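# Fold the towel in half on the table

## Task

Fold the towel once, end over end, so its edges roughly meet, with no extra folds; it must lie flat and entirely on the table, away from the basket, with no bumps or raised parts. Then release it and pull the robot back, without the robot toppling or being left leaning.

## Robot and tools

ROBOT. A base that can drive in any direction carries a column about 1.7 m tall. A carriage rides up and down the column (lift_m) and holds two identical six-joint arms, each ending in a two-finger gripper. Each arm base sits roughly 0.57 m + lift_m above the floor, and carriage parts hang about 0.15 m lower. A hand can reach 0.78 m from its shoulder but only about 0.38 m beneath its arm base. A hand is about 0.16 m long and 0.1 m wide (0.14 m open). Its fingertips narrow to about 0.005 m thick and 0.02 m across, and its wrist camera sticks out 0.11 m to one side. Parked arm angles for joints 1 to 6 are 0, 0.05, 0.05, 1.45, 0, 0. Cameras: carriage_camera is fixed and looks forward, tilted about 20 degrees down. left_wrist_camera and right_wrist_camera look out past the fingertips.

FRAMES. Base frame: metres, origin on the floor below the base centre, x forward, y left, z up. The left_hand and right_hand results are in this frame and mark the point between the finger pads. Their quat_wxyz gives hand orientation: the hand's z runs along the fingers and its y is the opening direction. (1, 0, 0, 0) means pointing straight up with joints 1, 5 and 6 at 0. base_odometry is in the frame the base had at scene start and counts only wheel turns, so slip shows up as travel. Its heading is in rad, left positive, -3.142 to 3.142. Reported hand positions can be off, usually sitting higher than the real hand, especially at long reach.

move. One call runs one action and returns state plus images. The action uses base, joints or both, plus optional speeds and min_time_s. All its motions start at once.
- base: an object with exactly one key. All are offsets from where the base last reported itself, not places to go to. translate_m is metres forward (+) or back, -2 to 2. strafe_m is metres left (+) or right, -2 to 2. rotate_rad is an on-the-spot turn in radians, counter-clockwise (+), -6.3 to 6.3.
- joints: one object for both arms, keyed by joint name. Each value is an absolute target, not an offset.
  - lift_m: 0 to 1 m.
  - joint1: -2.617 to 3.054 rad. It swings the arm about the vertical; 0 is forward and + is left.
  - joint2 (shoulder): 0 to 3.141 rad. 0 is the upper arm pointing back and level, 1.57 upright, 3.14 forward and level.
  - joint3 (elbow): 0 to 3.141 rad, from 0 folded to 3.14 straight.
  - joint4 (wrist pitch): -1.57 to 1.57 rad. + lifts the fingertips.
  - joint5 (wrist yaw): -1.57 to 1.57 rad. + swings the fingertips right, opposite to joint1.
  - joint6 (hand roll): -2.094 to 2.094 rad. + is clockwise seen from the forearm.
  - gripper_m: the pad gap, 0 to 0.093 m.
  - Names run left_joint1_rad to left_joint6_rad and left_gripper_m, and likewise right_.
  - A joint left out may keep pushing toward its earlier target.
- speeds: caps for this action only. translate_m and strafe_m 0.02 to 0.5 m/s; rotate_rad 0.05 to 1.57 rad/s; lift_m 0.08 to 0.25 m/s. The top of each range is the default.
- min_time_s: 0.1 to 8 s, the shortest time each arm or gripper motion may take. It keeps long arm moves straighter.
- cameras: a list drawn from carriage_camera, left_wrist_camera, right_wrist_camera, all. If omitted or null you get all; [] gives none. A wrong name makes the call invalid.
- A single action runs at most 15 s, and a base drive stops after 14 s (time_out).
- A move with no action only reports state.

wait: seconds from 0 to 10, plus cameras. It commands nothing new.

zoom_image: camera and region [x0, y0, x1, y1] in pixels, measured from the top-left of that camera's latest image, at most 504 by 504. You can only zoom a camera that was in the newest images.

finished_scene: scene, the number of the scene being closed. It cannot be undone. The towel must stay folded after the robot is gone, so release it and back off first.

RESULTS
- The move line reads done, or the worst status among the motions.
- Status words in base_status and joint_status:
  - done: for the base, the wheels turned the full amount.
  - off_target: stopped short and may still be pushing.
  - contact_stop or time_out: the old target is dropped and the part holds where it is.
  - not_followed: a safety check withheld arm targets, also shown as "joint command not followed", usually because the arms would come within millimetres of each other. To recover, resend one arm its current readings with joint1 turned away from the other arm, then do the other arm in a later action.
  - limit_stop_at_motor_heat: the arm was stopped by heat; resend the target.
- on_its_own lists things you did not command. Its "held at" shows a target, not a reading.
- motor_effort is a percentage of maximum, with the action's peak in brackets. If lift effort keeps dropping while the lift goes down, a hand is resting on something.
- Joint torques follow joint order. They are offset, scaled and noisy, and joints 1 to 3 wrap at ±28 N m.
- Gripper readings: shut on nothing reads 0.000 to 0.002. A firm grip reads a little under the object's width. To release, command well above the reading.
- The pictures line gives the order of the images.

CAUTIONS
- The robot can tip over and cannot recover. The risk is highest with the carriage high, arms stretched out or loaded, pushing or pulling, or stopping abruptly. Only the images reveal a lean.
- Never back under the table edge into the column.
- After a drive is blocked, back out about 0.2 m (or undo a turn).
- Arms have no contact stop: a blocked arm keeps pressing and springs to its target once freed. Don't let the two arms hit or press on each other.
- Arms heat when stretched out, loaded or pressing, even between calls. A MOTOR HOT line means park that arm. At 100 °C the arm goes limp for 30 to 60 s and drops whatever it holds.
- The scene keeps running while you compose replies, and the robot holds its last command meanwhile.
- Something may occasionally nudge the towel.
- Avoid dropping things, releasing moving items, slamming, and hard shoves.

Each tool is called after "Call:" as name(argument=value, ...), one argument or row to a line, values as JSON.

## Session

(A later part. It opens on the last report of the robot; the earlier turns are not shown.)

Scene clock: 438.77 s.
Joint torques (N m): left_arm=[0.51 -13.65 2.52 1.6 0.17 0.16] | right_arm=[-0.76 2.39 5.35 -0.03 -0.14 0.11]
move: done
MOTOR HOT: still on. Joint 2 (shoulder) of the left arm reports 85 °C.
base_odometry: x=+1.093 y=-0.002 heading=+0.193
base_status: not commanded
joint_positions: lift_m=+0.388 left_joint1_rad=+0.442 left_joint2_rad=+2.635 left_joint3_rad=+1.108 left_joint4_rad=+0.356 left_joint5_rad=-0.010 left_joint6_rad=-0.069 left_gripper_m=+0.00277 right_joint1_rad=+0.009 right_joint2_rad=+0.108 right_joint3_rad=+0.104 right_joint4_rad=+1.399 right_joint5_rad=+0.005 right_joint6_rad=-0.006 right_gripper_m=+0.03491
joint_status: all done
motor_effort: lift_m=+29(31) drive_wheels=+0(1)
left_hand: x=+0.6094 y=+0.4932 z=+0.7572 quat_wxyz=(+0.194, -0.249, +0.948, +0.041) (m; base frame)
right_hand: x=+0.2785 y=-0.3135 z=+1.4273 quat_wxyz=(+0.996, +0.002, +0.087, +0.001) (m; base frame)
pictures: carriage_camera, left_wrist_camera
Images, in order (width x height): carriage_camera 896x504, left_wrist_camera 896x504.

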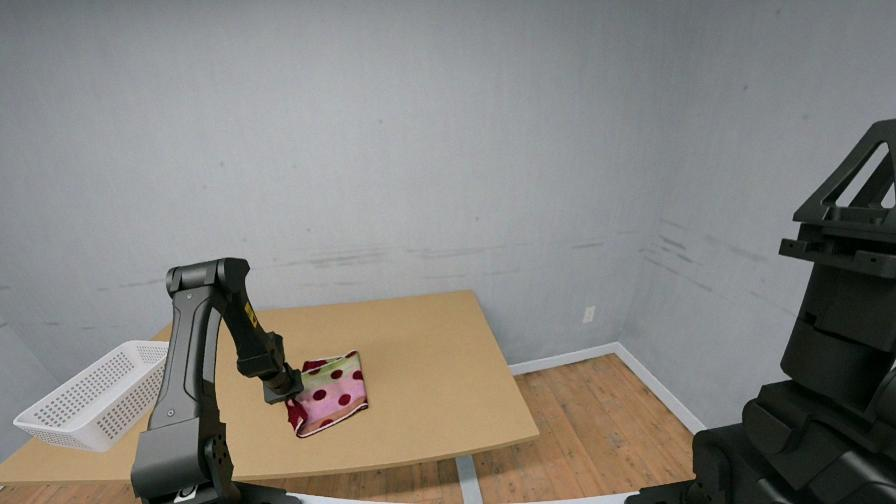

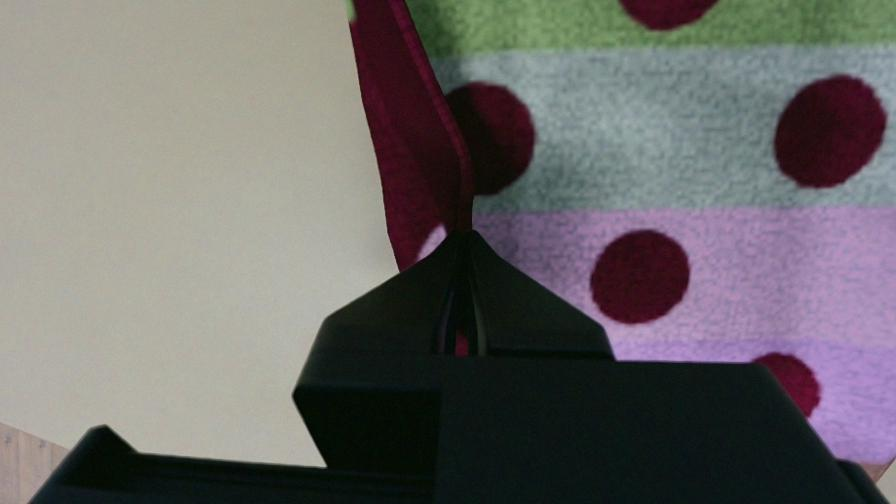

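Call:
move(
  joints={"lift_m":0.392,"left_joint1_rad":0.51},
  min_time_s=1,
  cameras=["left_wrist_camera"],
)

Call:
move(
  joints={"lift_m":0.374},
  speeds={"lift_m":0.08},
  cameras=["left_wrist_camera"],
)

Call:
move(
  joints={"left_gripper_m":0.03},
  min_time_s=1.5,
  cameras=["left_wrist_camera"],
)

Call:
move(
  joints={"lift_m":0.5},
  speeds={"lift_m":0.1},
  cameras=["left_wrist_camera"],
)

Call:
move(
  joints={"left_joint1_rad":0.9,"left_joint2_rad":1.0,"left_joint3_rad":0.6},
  min_time_s=2,
  cameras=["carriage_camera"],
)

Call:
zoom_image(
  camera="carriage_camera",
  region=[240, 340, 420, 480],
)

Scene clock: 448.47 s.
Joint torques (N m): left_arm=[0.57 -13.11 2.51 1.59 0.15 0.15] | right_arm=[-0.76 2.35 5.44 -0.03 -0.15 0.11]
move: done
MOTOR HOT: still on. Joint 2 (shoulder) of the left arm reports 85 °C.
base_odometry: x=+1.093 y=-0.002 heading=+0.193
base_status: not commanded
joint_positions: lift_m=+0.392 left_joint1_rad=+0.502 left_joint2_rad=+2.630 left_joint3_rad=+1.107 left_joint4_rad=+0.360 left_joint5_rad=-0.010 left_joint6_rad=-0.069 left_gripper_m=+0.00277 right_joint1_rad=+0.009 right_joint2_rad=+0.108 right_joint3_rad=+0.104 right_joint4_rad=+1.399 right_joint5_rad=+0.005 right_joint6_rad=-0.006 right_gripper_m=+0.03491
joint_status: all done
motor_effort: lift_m=+31(37) drive_wheels=+0(1)
left_hand: x=+0.5997 y=+0.5165 z=+0.7631 quat_wxyz=(+0.197, -0.277, +0.939, +0.048) (m; base frame)
right_hand: x=+0.2785 y=-0.3135 z=+1.4311 quat_wxyz=(+0.996, +0.002, +0.087, +0.001) (m; base frame)
pictures: left_wrist_camera
Images, in order (width x height): left_wrist_camera 896x504.

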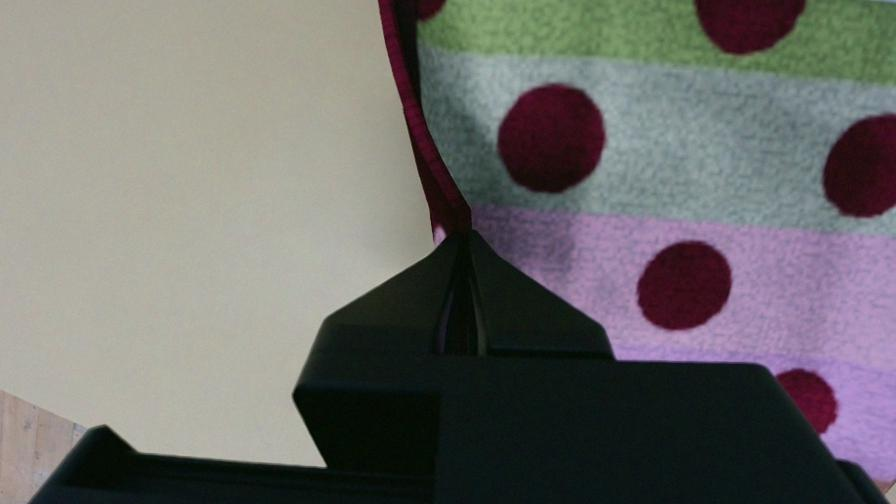

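Scene clock: 449.13 s.
Joint torques (N m): left_arm=[0.54 -12.96 2.39 1.55 0.15 0.16] | right_arm=[-0.83 2.45 5.52 -0.04 -0.15 0.1]
move: done
MOTOR HOT: still on. Joint 2 (shoulder) of the left arm reports 84 °C.
base_odometry: x=+1.093 y=-0.002 heading=+0.193
base_status: not commanded
joint_positions: lift_m=+0.374 left_joint1_rad=+0.502 left_joint2_rad=+2.628 left_joint3_rad=+1.107 left_joint4_rad=+0.363 left_joint5_rad=-0.010 left_joint6_rad=-0.069 left_gripper_m=+0.00277 right_joint1_rad=+0.009 right_joint2_rad=+0.108 right_joint3_rad=+0.104 right_joint4_rad=+1.399 right_joint5_rad=+0.005 right_joint6_rad=-0.006 right_gripper_m=+0.03491
joint_status: all done
motor_effort: lift_m=+28(30) drive_wheels=+0(1)
left_hand: x=+0.6011 y=+0.5173 z=+0.7465 quat_wxyz=(+0.200, -0.277, +0.939, +0.049) (m; base frame)
right_hand: x=+0.2785 y=-0.3135 z=+1.4133 quat_wxyz=(+0.996, +0.002, +0.087, +0.001) (m; base frame)
pictures: left_wrist_camera
Images, in order (width x height): left_wrist_camera 896x504.

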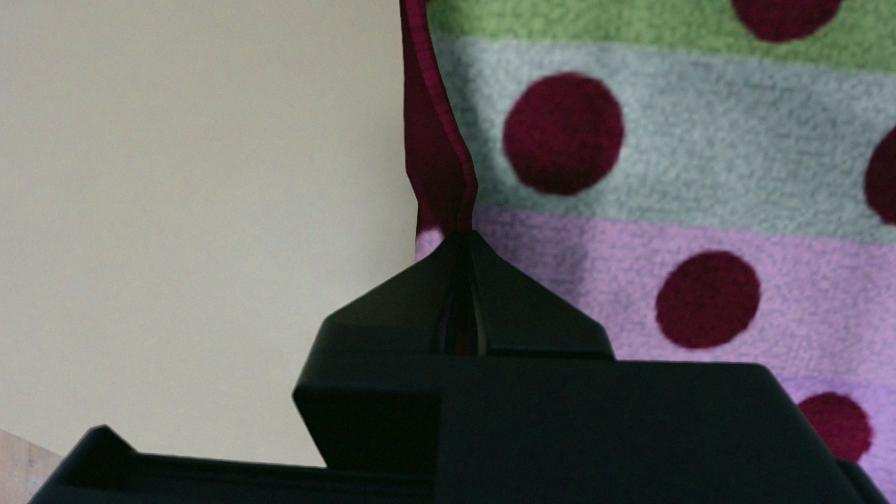

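Scene clock: 450.93 s.
Joint torques (N m): left_arm=[0.51 -13.11 2.51 1.58 0.17 0.16] | right_arm=[-0.8 2.39 5.39 -0.04 -0.14 0.11]
move: done
MOTOR HOT: still on. Joint 2 (shoulder) of the left arm reports 83 °C.
base_odometry: x=+1.093 y=-0.002 heading=+0.193
base_status: not commanded
joint_positions: lift_m=+0.374 left_joint1_rad=+0.502 left_joint2_rad=+2.628 left_joint3_rad=+1.107 left_joint4_rad=+0.363 left_joint5_rad=-0.010 left_joint6_rad=-0.069 left_gripper_m=+0.02992 right_joint1_rad=+0.009 right_joint2_rad=+0.108 right_joint3_rad=+0.104 right_joint4_rad=+1.399 right_joint5_rad=+0.005 right_joint6_rad=-0.006 right_gripper_m=+0.03491
joint_status: all done
motor_effort: lift_m=+29(30) drive_wheels=-1(1)
left_hand: x=+0.6011 y=+0.5173 z=+0.7465 quat_wxyz=(+0.200, -0.277, +0.939, +0.049) (m; base frame)
right_hand: x=+0.2785 y=-0.3135 z=+1.4133 quat_wxyz=(+0.996, +0.002, +0.087, +0.001) (m; base frame)
pictures: left_wrist_camera
Images, in order (width x height): left_wrist_camera 896x504.

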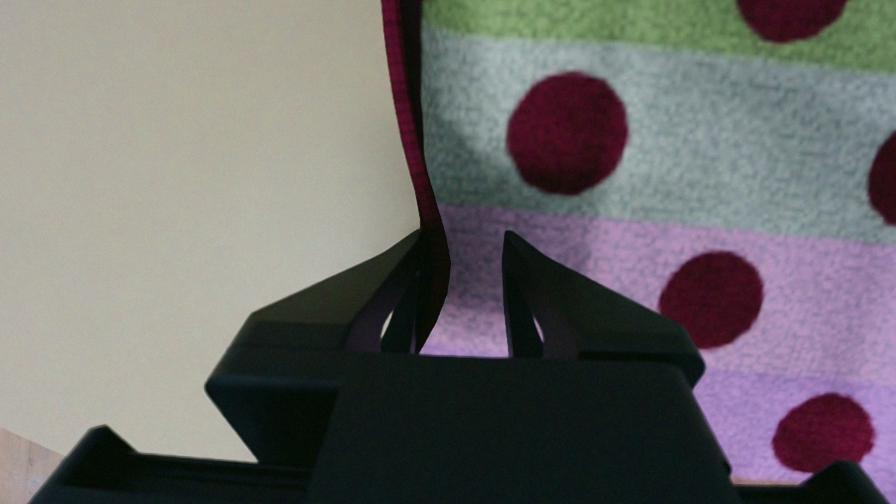

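Scene clock: 452.57 s.
Joint torques (N m): left_arm=[0.46 -12.92 2.61 1.55 0.18 0.14] | right_arm=[-0.81 2.43 5.46 -0.04 -0.16 0.09]
move: done
MOTOR HOT: still on. Joint 2 (shoulder) of the left arm reports 83 °C.
base_odometry: x=+1.093 y=-0.002 heading=+0.193
base_status: not commanded
joint_positions: lift_m=+0.500 left_joint1_rad=+0.502 left_joint2_rad=+2.625 left_joint3_rad=+1.107 left_joint4_rad=+0.364 left_joint5_rad=-0.010 left_joint6_rad=-0.069 left_gripper_m=+0.02992 right_joint1_rad=+0.009 right_joint2_rad=+0.108 right_joint3_rad=+0.104 right_joint4_rad=+1.399 right_joint5_rad=+0.005 right_joint6_rad=-0.006 right_gripper_m=+0.03491
joint_status: all done
motor_effort: lift_m=+30(37) drive_wheels=-1(1)
left_hand: x=+0.6019 y=+0.5177 z=+0.8734 quat_wxyz=(+0.201, -0.277, +0.938, +0.049) (m; base frame)
right_hand: x=+0.2785 y=-0.3135 z=+1.5391 quat_wxyz=(+0.996, +0.002, +0.087, +0.001) (m; base frame)
pictures: left_wrist_camera
Images, in order (width x height): left_wrist_camera 896x504.

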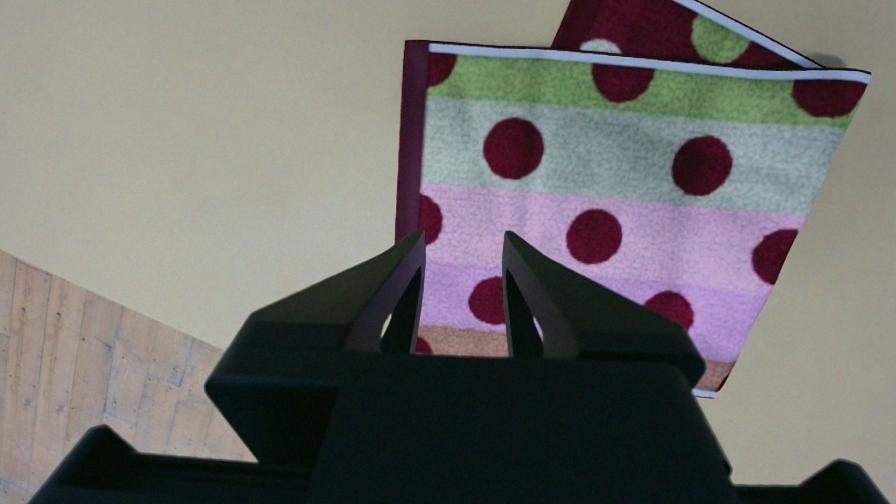

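Scene clock: 454.87 s.
Joint torques (N m): left_arm=[0.66 -3.99 6.91 2.7 0.18 0.1] | right_arm=[-0.79 2.33 5.39 -0.04 -0.14 0.09]
move: done
MOTOR HOT: still on. Joint 2 (shoulder) of the left arm reports 82 °C.
base_odometry: x=+1.093 y=-0.002 heading=+0.193
base_status: not commanded
joint_positions: lift_m=+0.500 left_joint1_rad=+0.891 left_joint2_rad=+1.013 left_joint3_rad=+0.619 left_joint4_rad=+0.367 left_joint5_rad=-0.009 left_joint6_rad=-0.069 left_gripper_m=+0.02992 right_joint1_rad=+0.009 right_joint2_rad=+0.108 right_joint3_rad=+0.104 right_joint4_rad=+1.399 right_joint5_rad=+0.005 right_joint6_rad=-0.006 right_gripper_m=+0.03491
joint_status: all done
motor_effort: lift_m=+31(32) drive_wheels=+0(1)
left_hand: x=+0.4676 y=+0.6060 z=+1.3880 quat_wxyz=(+0.638, -0.334, +0.634, +0.282) (m; base frame)
right_hand: x=+0.2785 y=-0.3135 z=+1.5391 quat_wxyz=(+0.996, +0.002, +0.087, +0.001) (m; base frame)
pictures: carriage_camera
Images, in order (width x height): carriage_camera 896x504.

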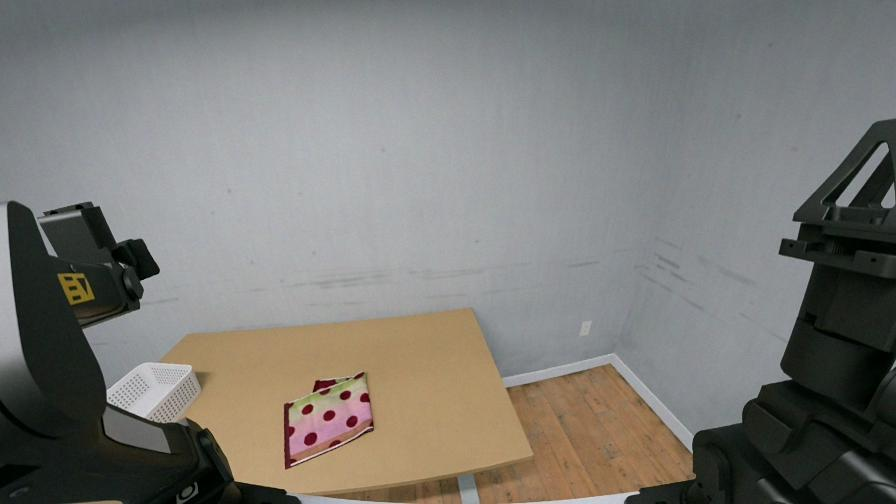

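Scaled by 2.800.

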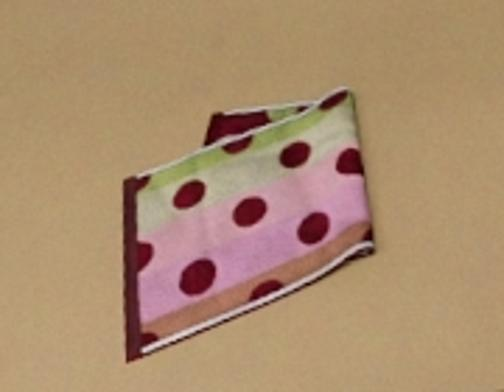

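Call:
move(
  joints={"left_joint1_rad":0.525,"left_joint2_rad":2.613,"left_joint3_rad":1.1,"left_joint4_rad":0.36,"left_joint6_rad":-0.05,"left_gripper_m":0.036},
  min_time_s=2,
  cameras=[],
)

Call:
move(
  joints={"lift_m":0.39},
  cameras=["left_wrist_camera"],
)

Scene clock: 479.60 s.
Joint torques (N m): left_arm=[-0.75 -8.98 4.86 1.57 0.12 0.12] | right_arm=[-0.73 2.32 5.46 -0.04 -0.14 0.08]
move: done
MOTOR HOT: cleared for the motors of the left arm.
base_odometry: x=+1.093 y=-0.002 heading=+0.193
base_status: not commanded
joint_positions: lift_m=+0.500 left_joint1_rad=+0.532 left_joint2_rad=+2.588 left_joint3_rad=+1.085 left_joint4_rad=+0.368 left_joint5_rad=-0.009 left_joint6_rad=-0.060 left_gripper_m=+0.03590 right_joint1_rad=+0.009 right_joint2_rad=+0.108 right_joint3_rad=+0.104 right_joint4_rad=+1.399 right_joint5_rad=+0.005 right_joint6_rad=-0.006 right_gripper_m=+0.03491
joint_status: all done
motor_effort: lift_m=+31(32) drive_wheels=+0(1)
left_hand: x=+0.5981 y=+0.5302 z=+0.8851 quat_wxyz=(+0.209, -0.286, +0.934, +0.055) (m; base frame)
right_hand: x=+0.2785 y=-0.3135 z=+1.5391 quat_wxyz=(+0.996, +0.002, +0.087, +0.001) (m; base frame)
pictures: none
No camera images: "cameras" was empty.

Scene clock: 480.57 s.
Joint torques (N m): left_arm=[-0.69 -9.62 4.15 1.58 0.17 0.11] | right_arm=[-0.81 2.3 5.49 -0.06 -0.15 0.11]
move: done
base_odometry: x=+1.093 y=-0.002 heading=+0.193
base_status: not commanded
joint_positions: lift_m=+0.390 left_joint1_rad=+0.532 left_joint2_rad=+2.597 left_joint3_rad=+1.089 left_joint4_rad=+0.364 left_joint5_rad=-0.009 left_joint6_rad=-0.060 left_gripper_m=+0.03590 right_joint1_rad=+0.009 right_joint2_rad=+0.108 right_joint3_rad=+0.104 right_joint4_rad=+1.399 right_joint5_rad=+0.005 right_joint6_rad=-0.006 right_gripper_m=+0.03491
joint_status: all done
motor_effort: lift_m=+29(30) drive_wheels=-1(1)
left_hand: x=+0.5965 y=+0.5291 z=+0.7718 quat_wxyz=(+0.205, -0.286, +0.935, +0.054) (m; base frame)
right_hand: x=+0.2785 y=-0.3135 z=+1.4292 quat_wxyz=(+0.996, +0.002, +0.087, +0.001) (m; base frame)
pictures: left_wrist_camera
Images, in order (width x height): left_wrist_camera 896x504.

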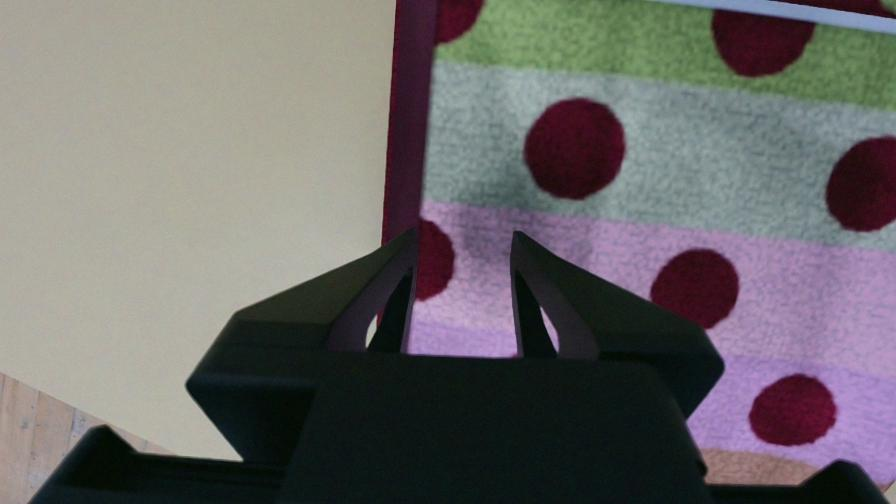

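Call:
move(
  joints={"left_joint1_rad":0.58,"lift_m":0.373},
  cameras=["left_wrist_camera"],
)

Call:
move(
  joints={"lift_m":0.337},
  speeds={"lift_m":0.08},
  cameras=["left_wrist_camera"],
)

Call:
move(
  joints={"left_gripper_m":0},
  min_time_s=1.5,
  cameras=[],
)

Call:
move(
  joints={"lift_m":0.45},
  speeds={"lift_m":0.08},
  cameras=["left_wrist_camera","carriage_camera"],
)

Scene clock: 486.83 s.
Joint torques (N m): left_arm=[0.06 -9.85 4.04 1.58 0.13 0.16] | right_arm=[-0.72 2.45 5.37 -0.03 -0.14 0.09]
move: done
base_odometry: x=+1.093 y=-0.002 heading=+0.193
base_status: not commanded
joint_positions: lift_m=+0.373 left_joint1_rad=+0.580 left_joint2_rad=+2.599 left_joint3_rad=+1.090 left_joint4_rad=+0.363 left_joint5_rad=-0.008 left_joint6_rad=-0.059 left_gripper_m=+0.03590 right_joint1_rad=+0.009 right_joint2_rad=+0.107 right_joint3_rad=+0.104 right_joint4_rad=+1.400 right_joint5_rad=+0.005 right_joint6_rad=-0.006 right_gripper_m=+0.03491
joint_status: all done
motor_effort: lift_m=+29(31) drive_wheels=+0(1)
left_hand: x=+0.5856 y=+0.5457 z=+0.7540 quat_wxyz=(+0.203, -0.308, +0.928, +0.058) (m; base frame)
right_hand: x=+0.2783 y=-0.3135 z=+1.4121 quat_wxyz=(+0.996, +0.002, +0.087, +0.001) (m; base frame)
pictures: left_wrist_camera
Images, in order (width x height): left_wrist_camera 896x504.

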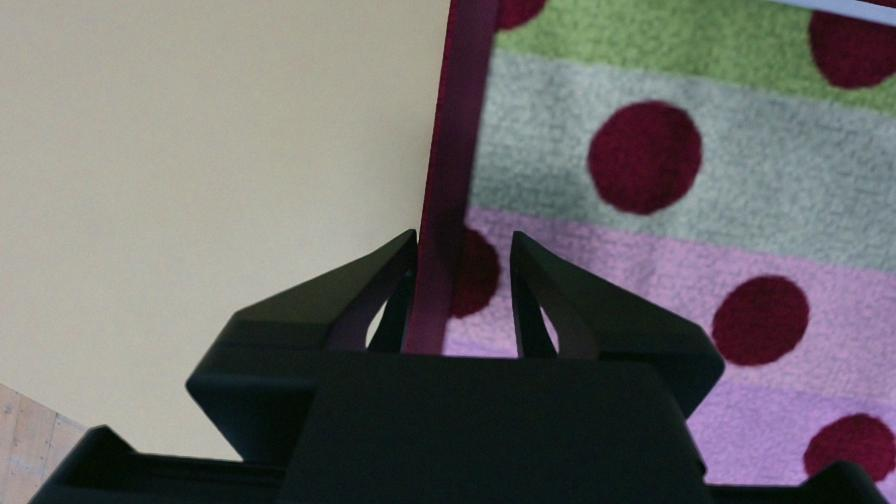

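Scene clock: 487.67 s.
Joint torques (N m): left_arm=[-0.06 -8.65 3.48 1.1 0.04 0.15] | right_arm=[-0.75 2.36 5.49 -0.05 -0.14 0.12]
move: done
base_odometry: x=+1.093 y=-0.002 heading=+0.193
base_status: not commanded
joint_positions: lift_m=+0.337 left_joint1_rad=+0.580 left_joint2_rad=+2.582 left_joint3_rad=+1.102 left_joint4_rad=+0.422 left_joint5_rad=+0.005 left_joint6_rad=-0.059 left_gripper_m=+0.03591 right_joint1_rad=+0.009 right_joint2_rad=+0.107 right_joint3_rad=+0.104 right_joint4_rad=+1.400 right_joint5_rad=+0.005 right_joint6_rad=-0.006 right_gripper_m=+0.03491
joint_status: all done
motor_effort: lift_m=+27(27) drive_wheels=-1(1)
left_hand: x=+0.6068 y=+0.5569 z=+0.7342 quat_wxyz=(+0.246, -0.303, +0.919, +0.063) (m; base frame)
right_hand: x=+0.2783 y=-0.3135 z=+1.3764 quat_wxyz=(+0.996, +0.002, +0.087, +0.001) (m; base frame)
pictures: left_wrist_camera
Images, in order (width x height): left_wrist_camera 896x504.

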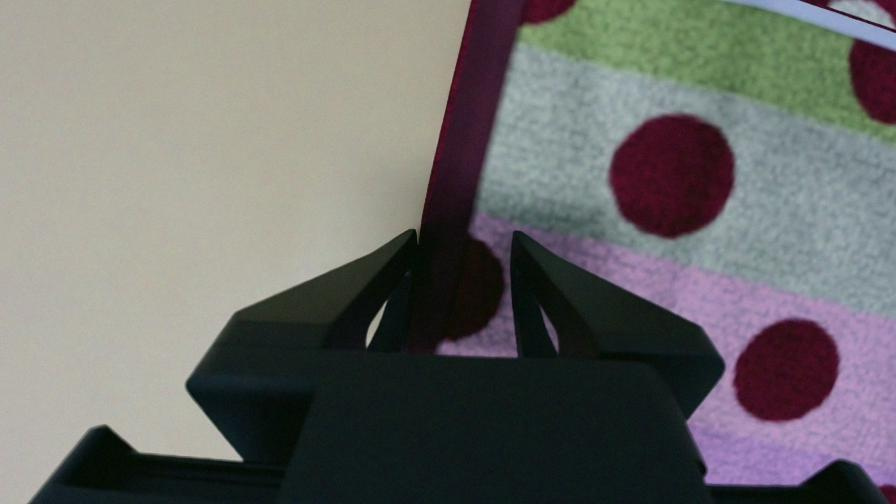

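Scene clock: 489.47 s.
Joint torques (N m): left_arm=[-0.09 -8.69 3.45 1.07 -0.08 0.14] | right_arm=[-0.77 2.5 5.49 -0.04 -0.12 0.11]
move: done
base_odometry: x=+1.093 y=-0.002 heading=+0.193
base_status: not commanded
joint_positions: lift_m=+0.337 left_joint1_rad=+0.580 left_joint2_rad=+2.582 left_joint3_rad=+1.102 left_joint4_rad=+0.428 left_joint5_rad=+0.016 left_joint6_rad=-0.059 left_gripper_m=+0.00391 right_joint1_rad=+0.009 right_joint2_rad=+0.107 right_joint3_rad=+0.104 right_joint4_rad=+1.400 right_joint5_rad=+0.005 right_joint6_rad=-0.006 right_gripper_m=+0.03491
joint_status: all done
motor_effort: lift_m=+26(27) drive_wheels=-1(1)
left_hand: x=+0.6089 y=+0.5561 z=+0.7350 quat_wxyz=(+0.250, -0.302, +0.918, +0.059) (m; base frame)
right_hand: x=+0.2783 y=-0.3135 z=+1.3764 quat_wxyz=(+0.996, +0.002, +0.087, +0.001) (m; base frame)
pictures: none
No camera images: "cameras" was empty.

Scene clock: 491.23 s.
Joint torques (N m): left_arm=[0.05 -9.07 3.44 1.55 -0.04 0.16] | right_arm=[-0.72 2.37 5.42 -0.06 -0.14 0.1]
move: done
base_odometry: x=+1.093 y=-0.002 heading=+0.193
base_status: not commanded
joint_positions: lift_m=+0.450 left_joint1_rad=+0.580 left_joint2_rad=+2.586 left_joint3_rad=+1.102 left_joint4_rad=+0.371 left_joint5_rad=+0.014 left_joint6_rad=-0.059 left_gripper_m=+0.00381 right_joint1_rad=+0.009 right_joint2_rad=+0.107 right_joint3_rad=+0.104 right_joint4_rad=+1.400 right_joint5_rad=+0.005 right_joint6_rad=-0.006 right_gripper_m=+0.03491
joint_status: all done
motor_effort: lift_m=+30(37) drive_wheels=-1(1)
left_hand: x=+0.5971 y=+0.5488 z=+0.8391 quat_wxyz=(+0.221, -0.304, +0.925, +0.052) (m; base frame)
right_hand: x=+0.2783 y=-0.3135 z=+1.4890 quat_wxyz=(+0.996, +0.002, +0.087, +0.001) (m; base frame)
pictures: carriage_camera, left_wrist_camera
Images, in order (width x height): carriage_camera 896x504, left_wrist_camera 896x504.

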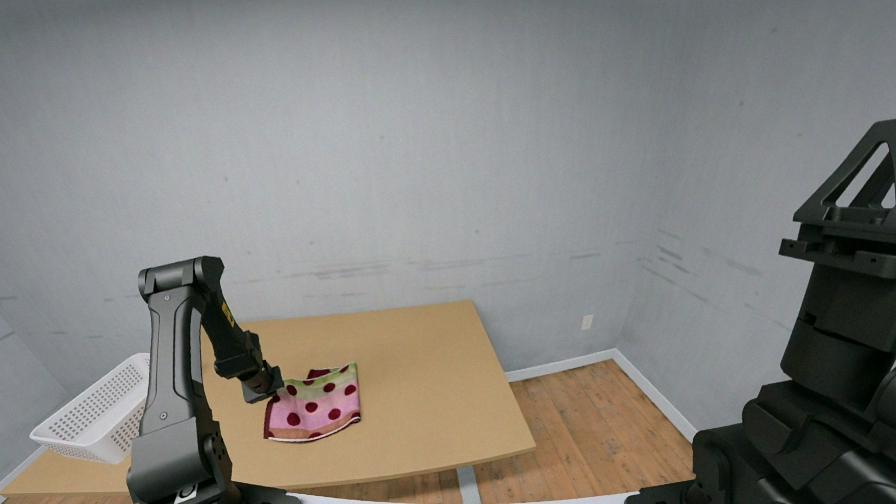

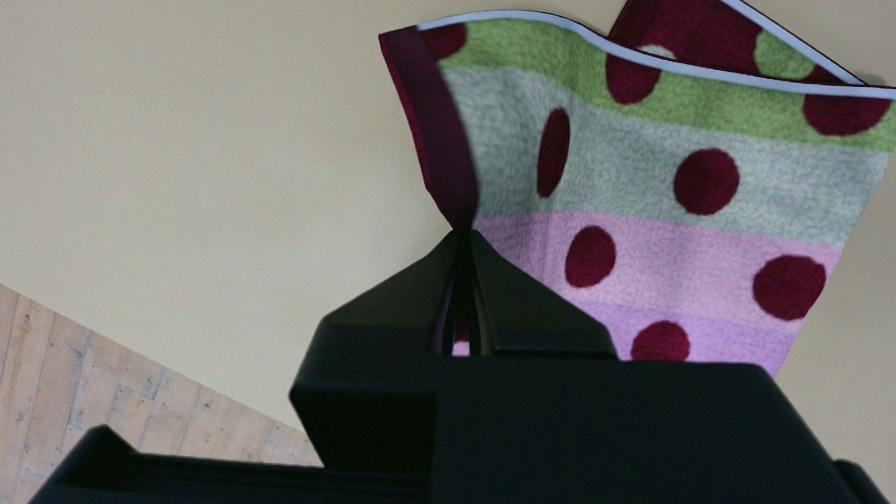

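Call:
move(
  joints={"lift_m":0.53,"left_joint1_rad":0.2,"left_joint2_rad":2.655,"left_joint3_rad":1.27,"left_joint4_rad":0.24,"left_joint5_rad":0,"left_joint6_rad":-0.02},
  min_time_s=2.5,
  cameras=["left_wrist_camera","carriage_camera"],
)

Scene clock: 498.63 s.
Joint torques (N m): left_arm=[-0.64 -9.48 5.76 1.5 -0.04 0.14] | right_arm=[-0.83 2.29 5.55 -0.04 -0.13 0.11]
move: done
base_odometry: x=+1.093 y=-0.002 heading=+0.193
base_status: not commanded
joint_positions: lift_m=+0.530 left_joint1_rad=+0.208 left_joint2_rad=+2.625 left_joint3_rad=+1.251 left_joint4_rad=+0.254 left_joint5_rad=+0.011 left_joint6_rad=-0.030 left_gripper_m=+0.00380 right_joint1_rad=+0.009 right_joint2_rad=+0.107 right_joint3_rad=+0.104 right_joint4_rad=+1.400 right_joint5_rad=+0.005 right_joint6_rad=-0.006 right_gripper_m=+0.03491
joint_status: all done
motor_effort: lift_m=+30(38) drive_wheels=-1(1)
left_hand: x=+0.6867 y=+0.4069 z=+0.9200 quat_wxyz=(+0.223, -0.114, +0.968, +0.015) (m; base frame)
right_hand: x=+0.2783 y=-0.3135 z=+1.5690 quat_wxyz=(+0.996, +0.002, +0.087, +0.001) (m; base frame)
pictures: carriage_camera, left_wrist_camera
Images, in order (width x height): carriage_camera 896x504, left_wrist_camera 896x504.

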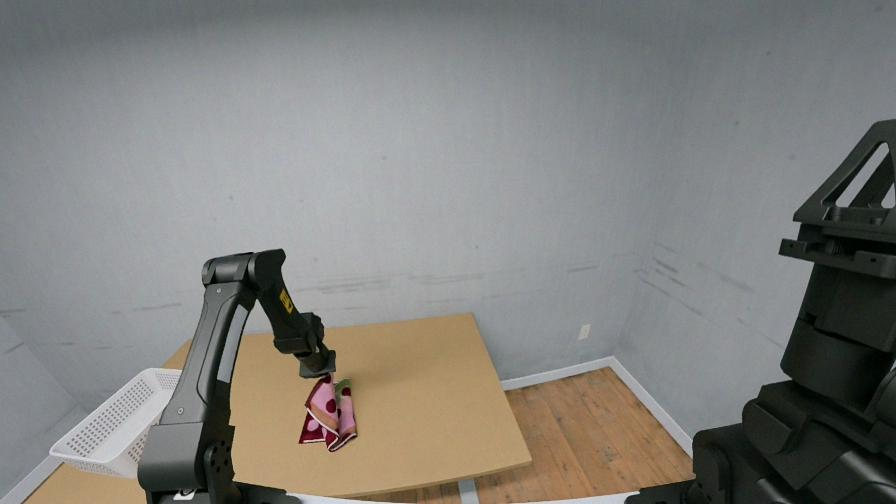

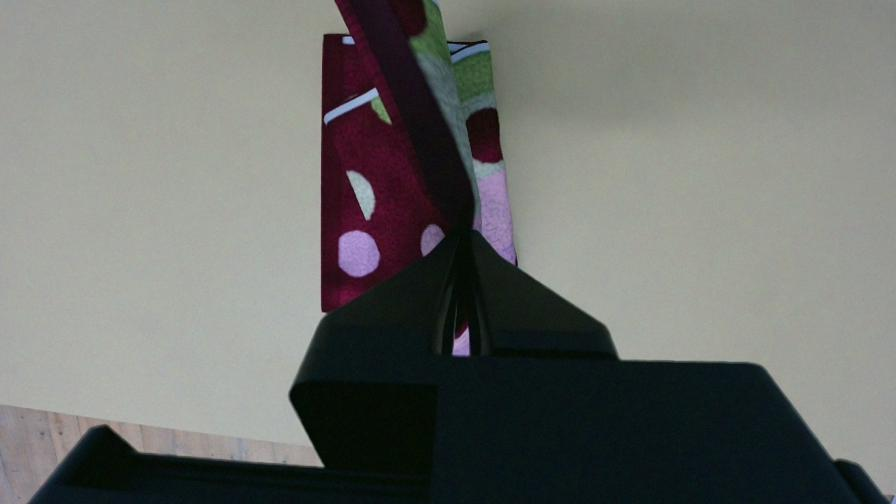

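Call:
move(
  joints={"lift_m":0.43,"left_joint1_rad":0.342,"left_joint2_rad":2.765,"left_joint3_rad":1.575,"left_joint4_rad":-0.03,"left_joint6_rad":0.12},
  min_time_s=2.5,
  cameras=["left_wrist_camera","carriage_camera"],
)

Call:
zoom_image(
  camera="carriage_camera",
  region=[240, 330, 420, 470],
)

Scene clock: 510.80 s.
Joint torques (N m): left_arm=[0.62 -10.55 7.08 1.37 -0.04 0.15] | right_arm=[-0.79 2.45 5.5 -0.05 -0.15 0.11]
move: done
base_odometry: x=+1.093 y=-0.002 heading=+0.193
base_status: not commanded
joint_positions: lift_m=+0.430 left_joint1_rad=+0.333 left_joint2_rad=+2.731 left_joint3_rad=+1.553 left_joint4_rad=-0.016 left_joint5_rad=+0.011 left_joint6_rad=+0.110 left_gripper_m=+0.00380 right_joint1_rad=+0.009 right_joint2_rad=+0.107 right_joint3_rad=+0.104 right_joint4_rad=+1.400 right_joint5_rad=+0.005 right_joint6_rad=-0.006 right_gripper_m=+0.03491
joint_status: all done
motor_effort: lift_m=+29(30) drive_wheels=+0(1)
left_hand: x=+0.7073 y=+0.4754 z=+0.8126 quat_wxyz=(+0.184, -0.109, +0.976, +0.036) (m; base frame)
right_hand: x=+0.2783 y=-0.3135 z=+1.4692 quat_wxyz=(+0.996, +0.002, +0.087, +0.001) (m; base frame)
pictures: carriage_camera, left_wrist_camera
Images, in order (width x height): carriage_camera 896x504, left_wrist_camera 896x504.

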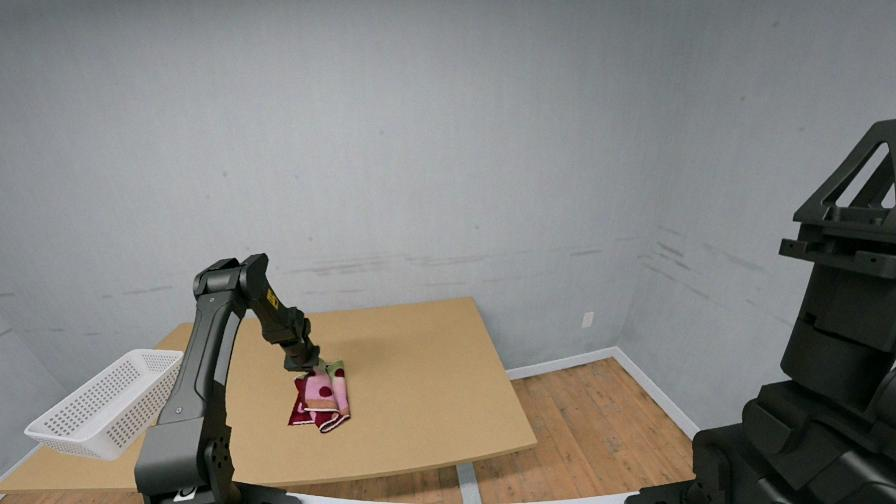

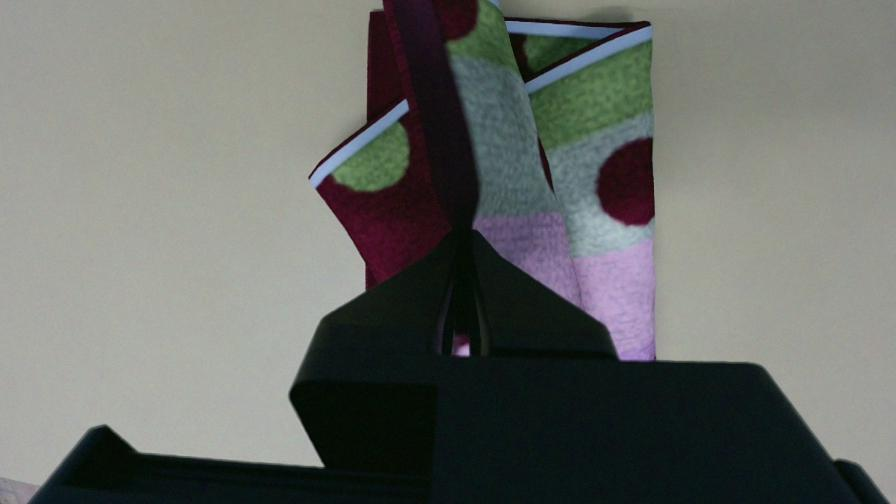

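Scaled by 2.800.

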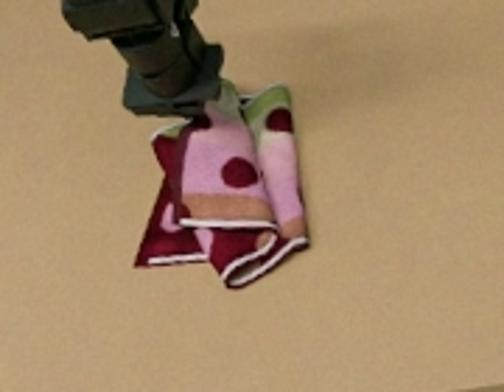

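Call:
move(
  joints={"lift_m":0.6},
  cameras=[],
)

Call:
move(
  joints={"lift_m":0.57,"left_joint1_rad":-0.06,"left_joint2_rad":2.83,"left_joint3_rad":1.65,"left_joint4_rad":0.13,"left_joint6_rad":-0.29},
  min_time_s=2.5,
  cameras=["left_wrist_camera"],
)

Call:
move(
  joints={"lift_m":0.51,"left_joint1_rad":-0.308,"left_joint2_rad":2.94,"left_joint3_rad":1.806,"left_joint4_rad":0.261,"left_joint6_rad":-0.54},
  min_time_s=2.5,
  cameras=["left_wrist_camera","carriage_camera"],
)

Scene clock: 520.03 s.
Joint torques (N m): left_arm=[0.54 -11.79 6.28 1.45 0 0.15] | right_arm=[-0.84 2.4 5.49 -0.06 -0.16 0.12]
move: done
base_odometry: x=+1.093 y=-0.002 heading=+0.193
base_status: not commanded
joint_positions: lift_m=+0.600 left_joint1_rad=+0.333 left_joint2_rad=+2.749 left_joint3_rad=+1.560 left_joint4_rad=-0.027 left_joint5_rad=+0.011 left_joint6_rad=+0.110 left_gripper_m=+0.00380 right_joint1_rad=+0.009 right_joint2_rad=+0.107 right_joint3_rad=+0.104 right_joint4_rad=+1.400 right_joint5_rad=+0.005 right_joint6_rad=-0.006 right_gripper_m=+0.03491
joint_status: all done
motor_effort: lift_m=+30(38) drive_wheels=+0(1)
left_hand: x=+0.7024 y=+0.4737 z=+0.9748 quat_wxyz=(+0.173, -0.109, +0.978, +0.034) (m; base frame)
right_hand: x=+0.2783 y=-0.3135 z=+1.6390 quat_wxyz=(+0.996, +0.002, +0.087, +0.001) (m; base frame)
pictures: none
No camera images: "cameras" was empty.

Scene clock: 522.83 s.
Joint torques (N m): left_arm=[-0.8 -11 7.54 1.95 -0.02 -0.07] | right_arm=[-0.77 2.39 5.55 -0.05 -0.13 0.11]
move: done
base_odometry: x=+1.093 y=-0.002 heading=+0.193
base_status: not commanded
joint_positions: lift_m=+0.570 left_joint1_rad=-0.052 left_joint2_rad=+2.796 left_joint3_rad=+1.627 left_joint4_rad=+0.119 left_joint5_rad=+0.010 left_joint6_rad=-0.279 left_gripper_m=+0.00380 right_joint1_rad=+0.009 right_joint2_rad=+0.107 right_joint3_rad=+0.104 right_joint4_rad=+1.400 right_joint5_rad=+0.005 right_joint6_rad=-0.006 right_gripper_m=+0.03491
joint_status: all done
motor_effort: lift_m=+29(30) drive_wheels=-1(1)
left_hand: x=+0.7734 y=+0.2831 z=+0.9533 quat_wxyz=(+0.253, -0.108, +0.960, -0.047) (m; base frame)
right_hand: x=+0.2783 y=-0.3135 z=+1.6092 quat_wxyz=(+0.996, +0.002, +0.087, +0.001) (m; base frame)
pictures: left_wrist_camera
Images, in order (width x height): left_wrist_camera 896x504.

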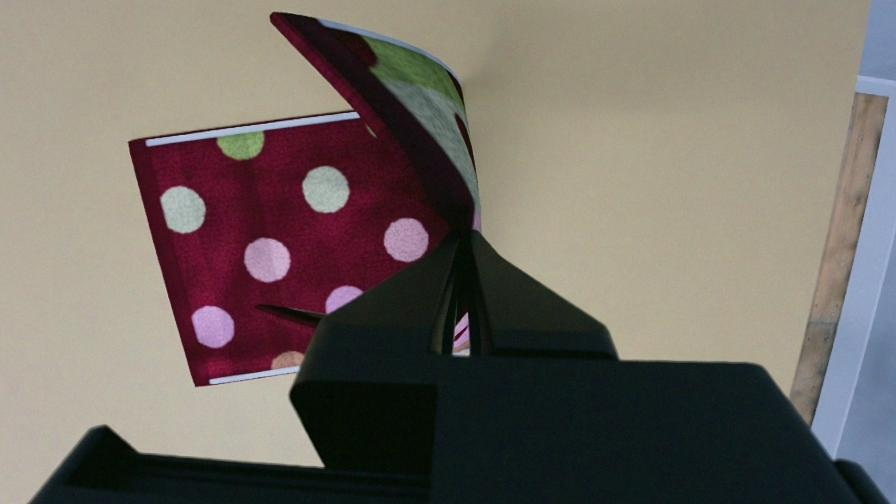

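Scene clock: 525.63 s.
Joint torques (N m): left_arm=[-0.72 -11.44 8.13 2.3 -0.03 -0.03] | right_arm=[-0.75 2.39 5.52 -0.04 -0.13 0.12]
move: done
base_odometry: x=+1.093 y=-0.002 heading=+0.193
base_status: not commanded
joint_positions: lift_m=+0.510 left_joint1_rad=-0.300 left_joint2_rad=+2.905 left_joint3_rad=+1.781 left_joint4_rad=+0.249 left_joint5_rad=+0.010 left_joint6_rad=-0.530 left_gripper_m=+0.00379 right_joint1_rad=+0.009 right_joint2_rad=+0.107 right_joint3_rad=+0.104 right_joint4_rad=+1.400 right_joint5_rad=+0.005 right_joint6_rad=-0.006 right_gripper_m=+0.03491
joint_status: all done
motor_effort: lift_m=+29(30) drive_wheels=+0(1)
left_hand: x=+0.7998 y=+0.1360 z=+0.8972 quat_wxyz=(+0.310, -0.106, +0.934, -0.141) (m; base frame)
right_hand: x=+0.2783 y=-0.3135 z=+1.5491 quat_wxyz=(+0.996, +0.002, +0.087, +0.001) (m; base frame)
pictures: carriage_camera, left_wrist_camera
Images, in order (width x height): carriage_camera 896x504, left_wrist_camera 896x504.

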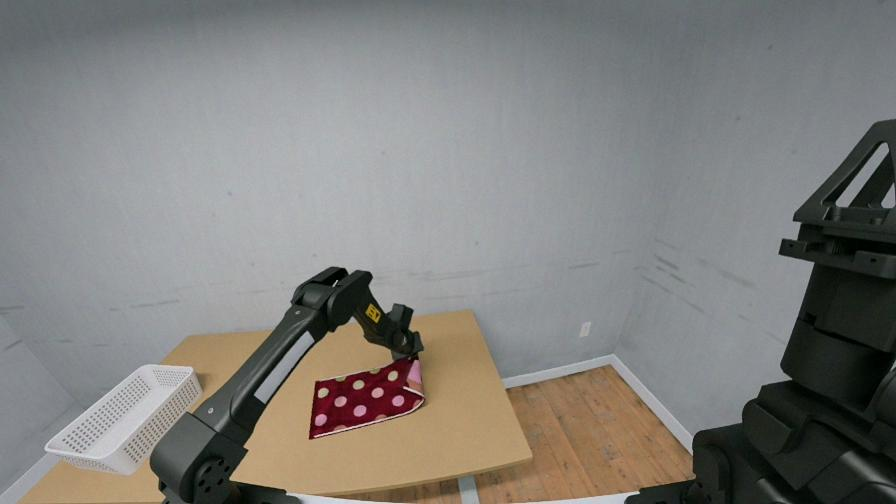

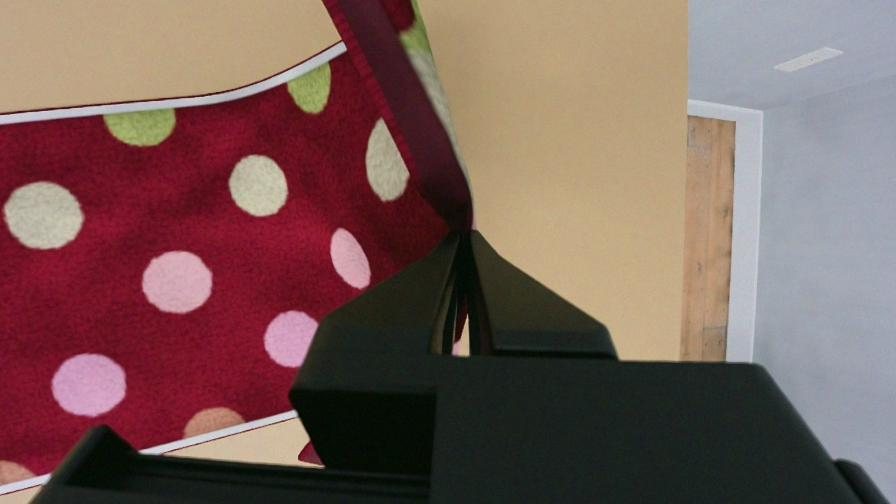

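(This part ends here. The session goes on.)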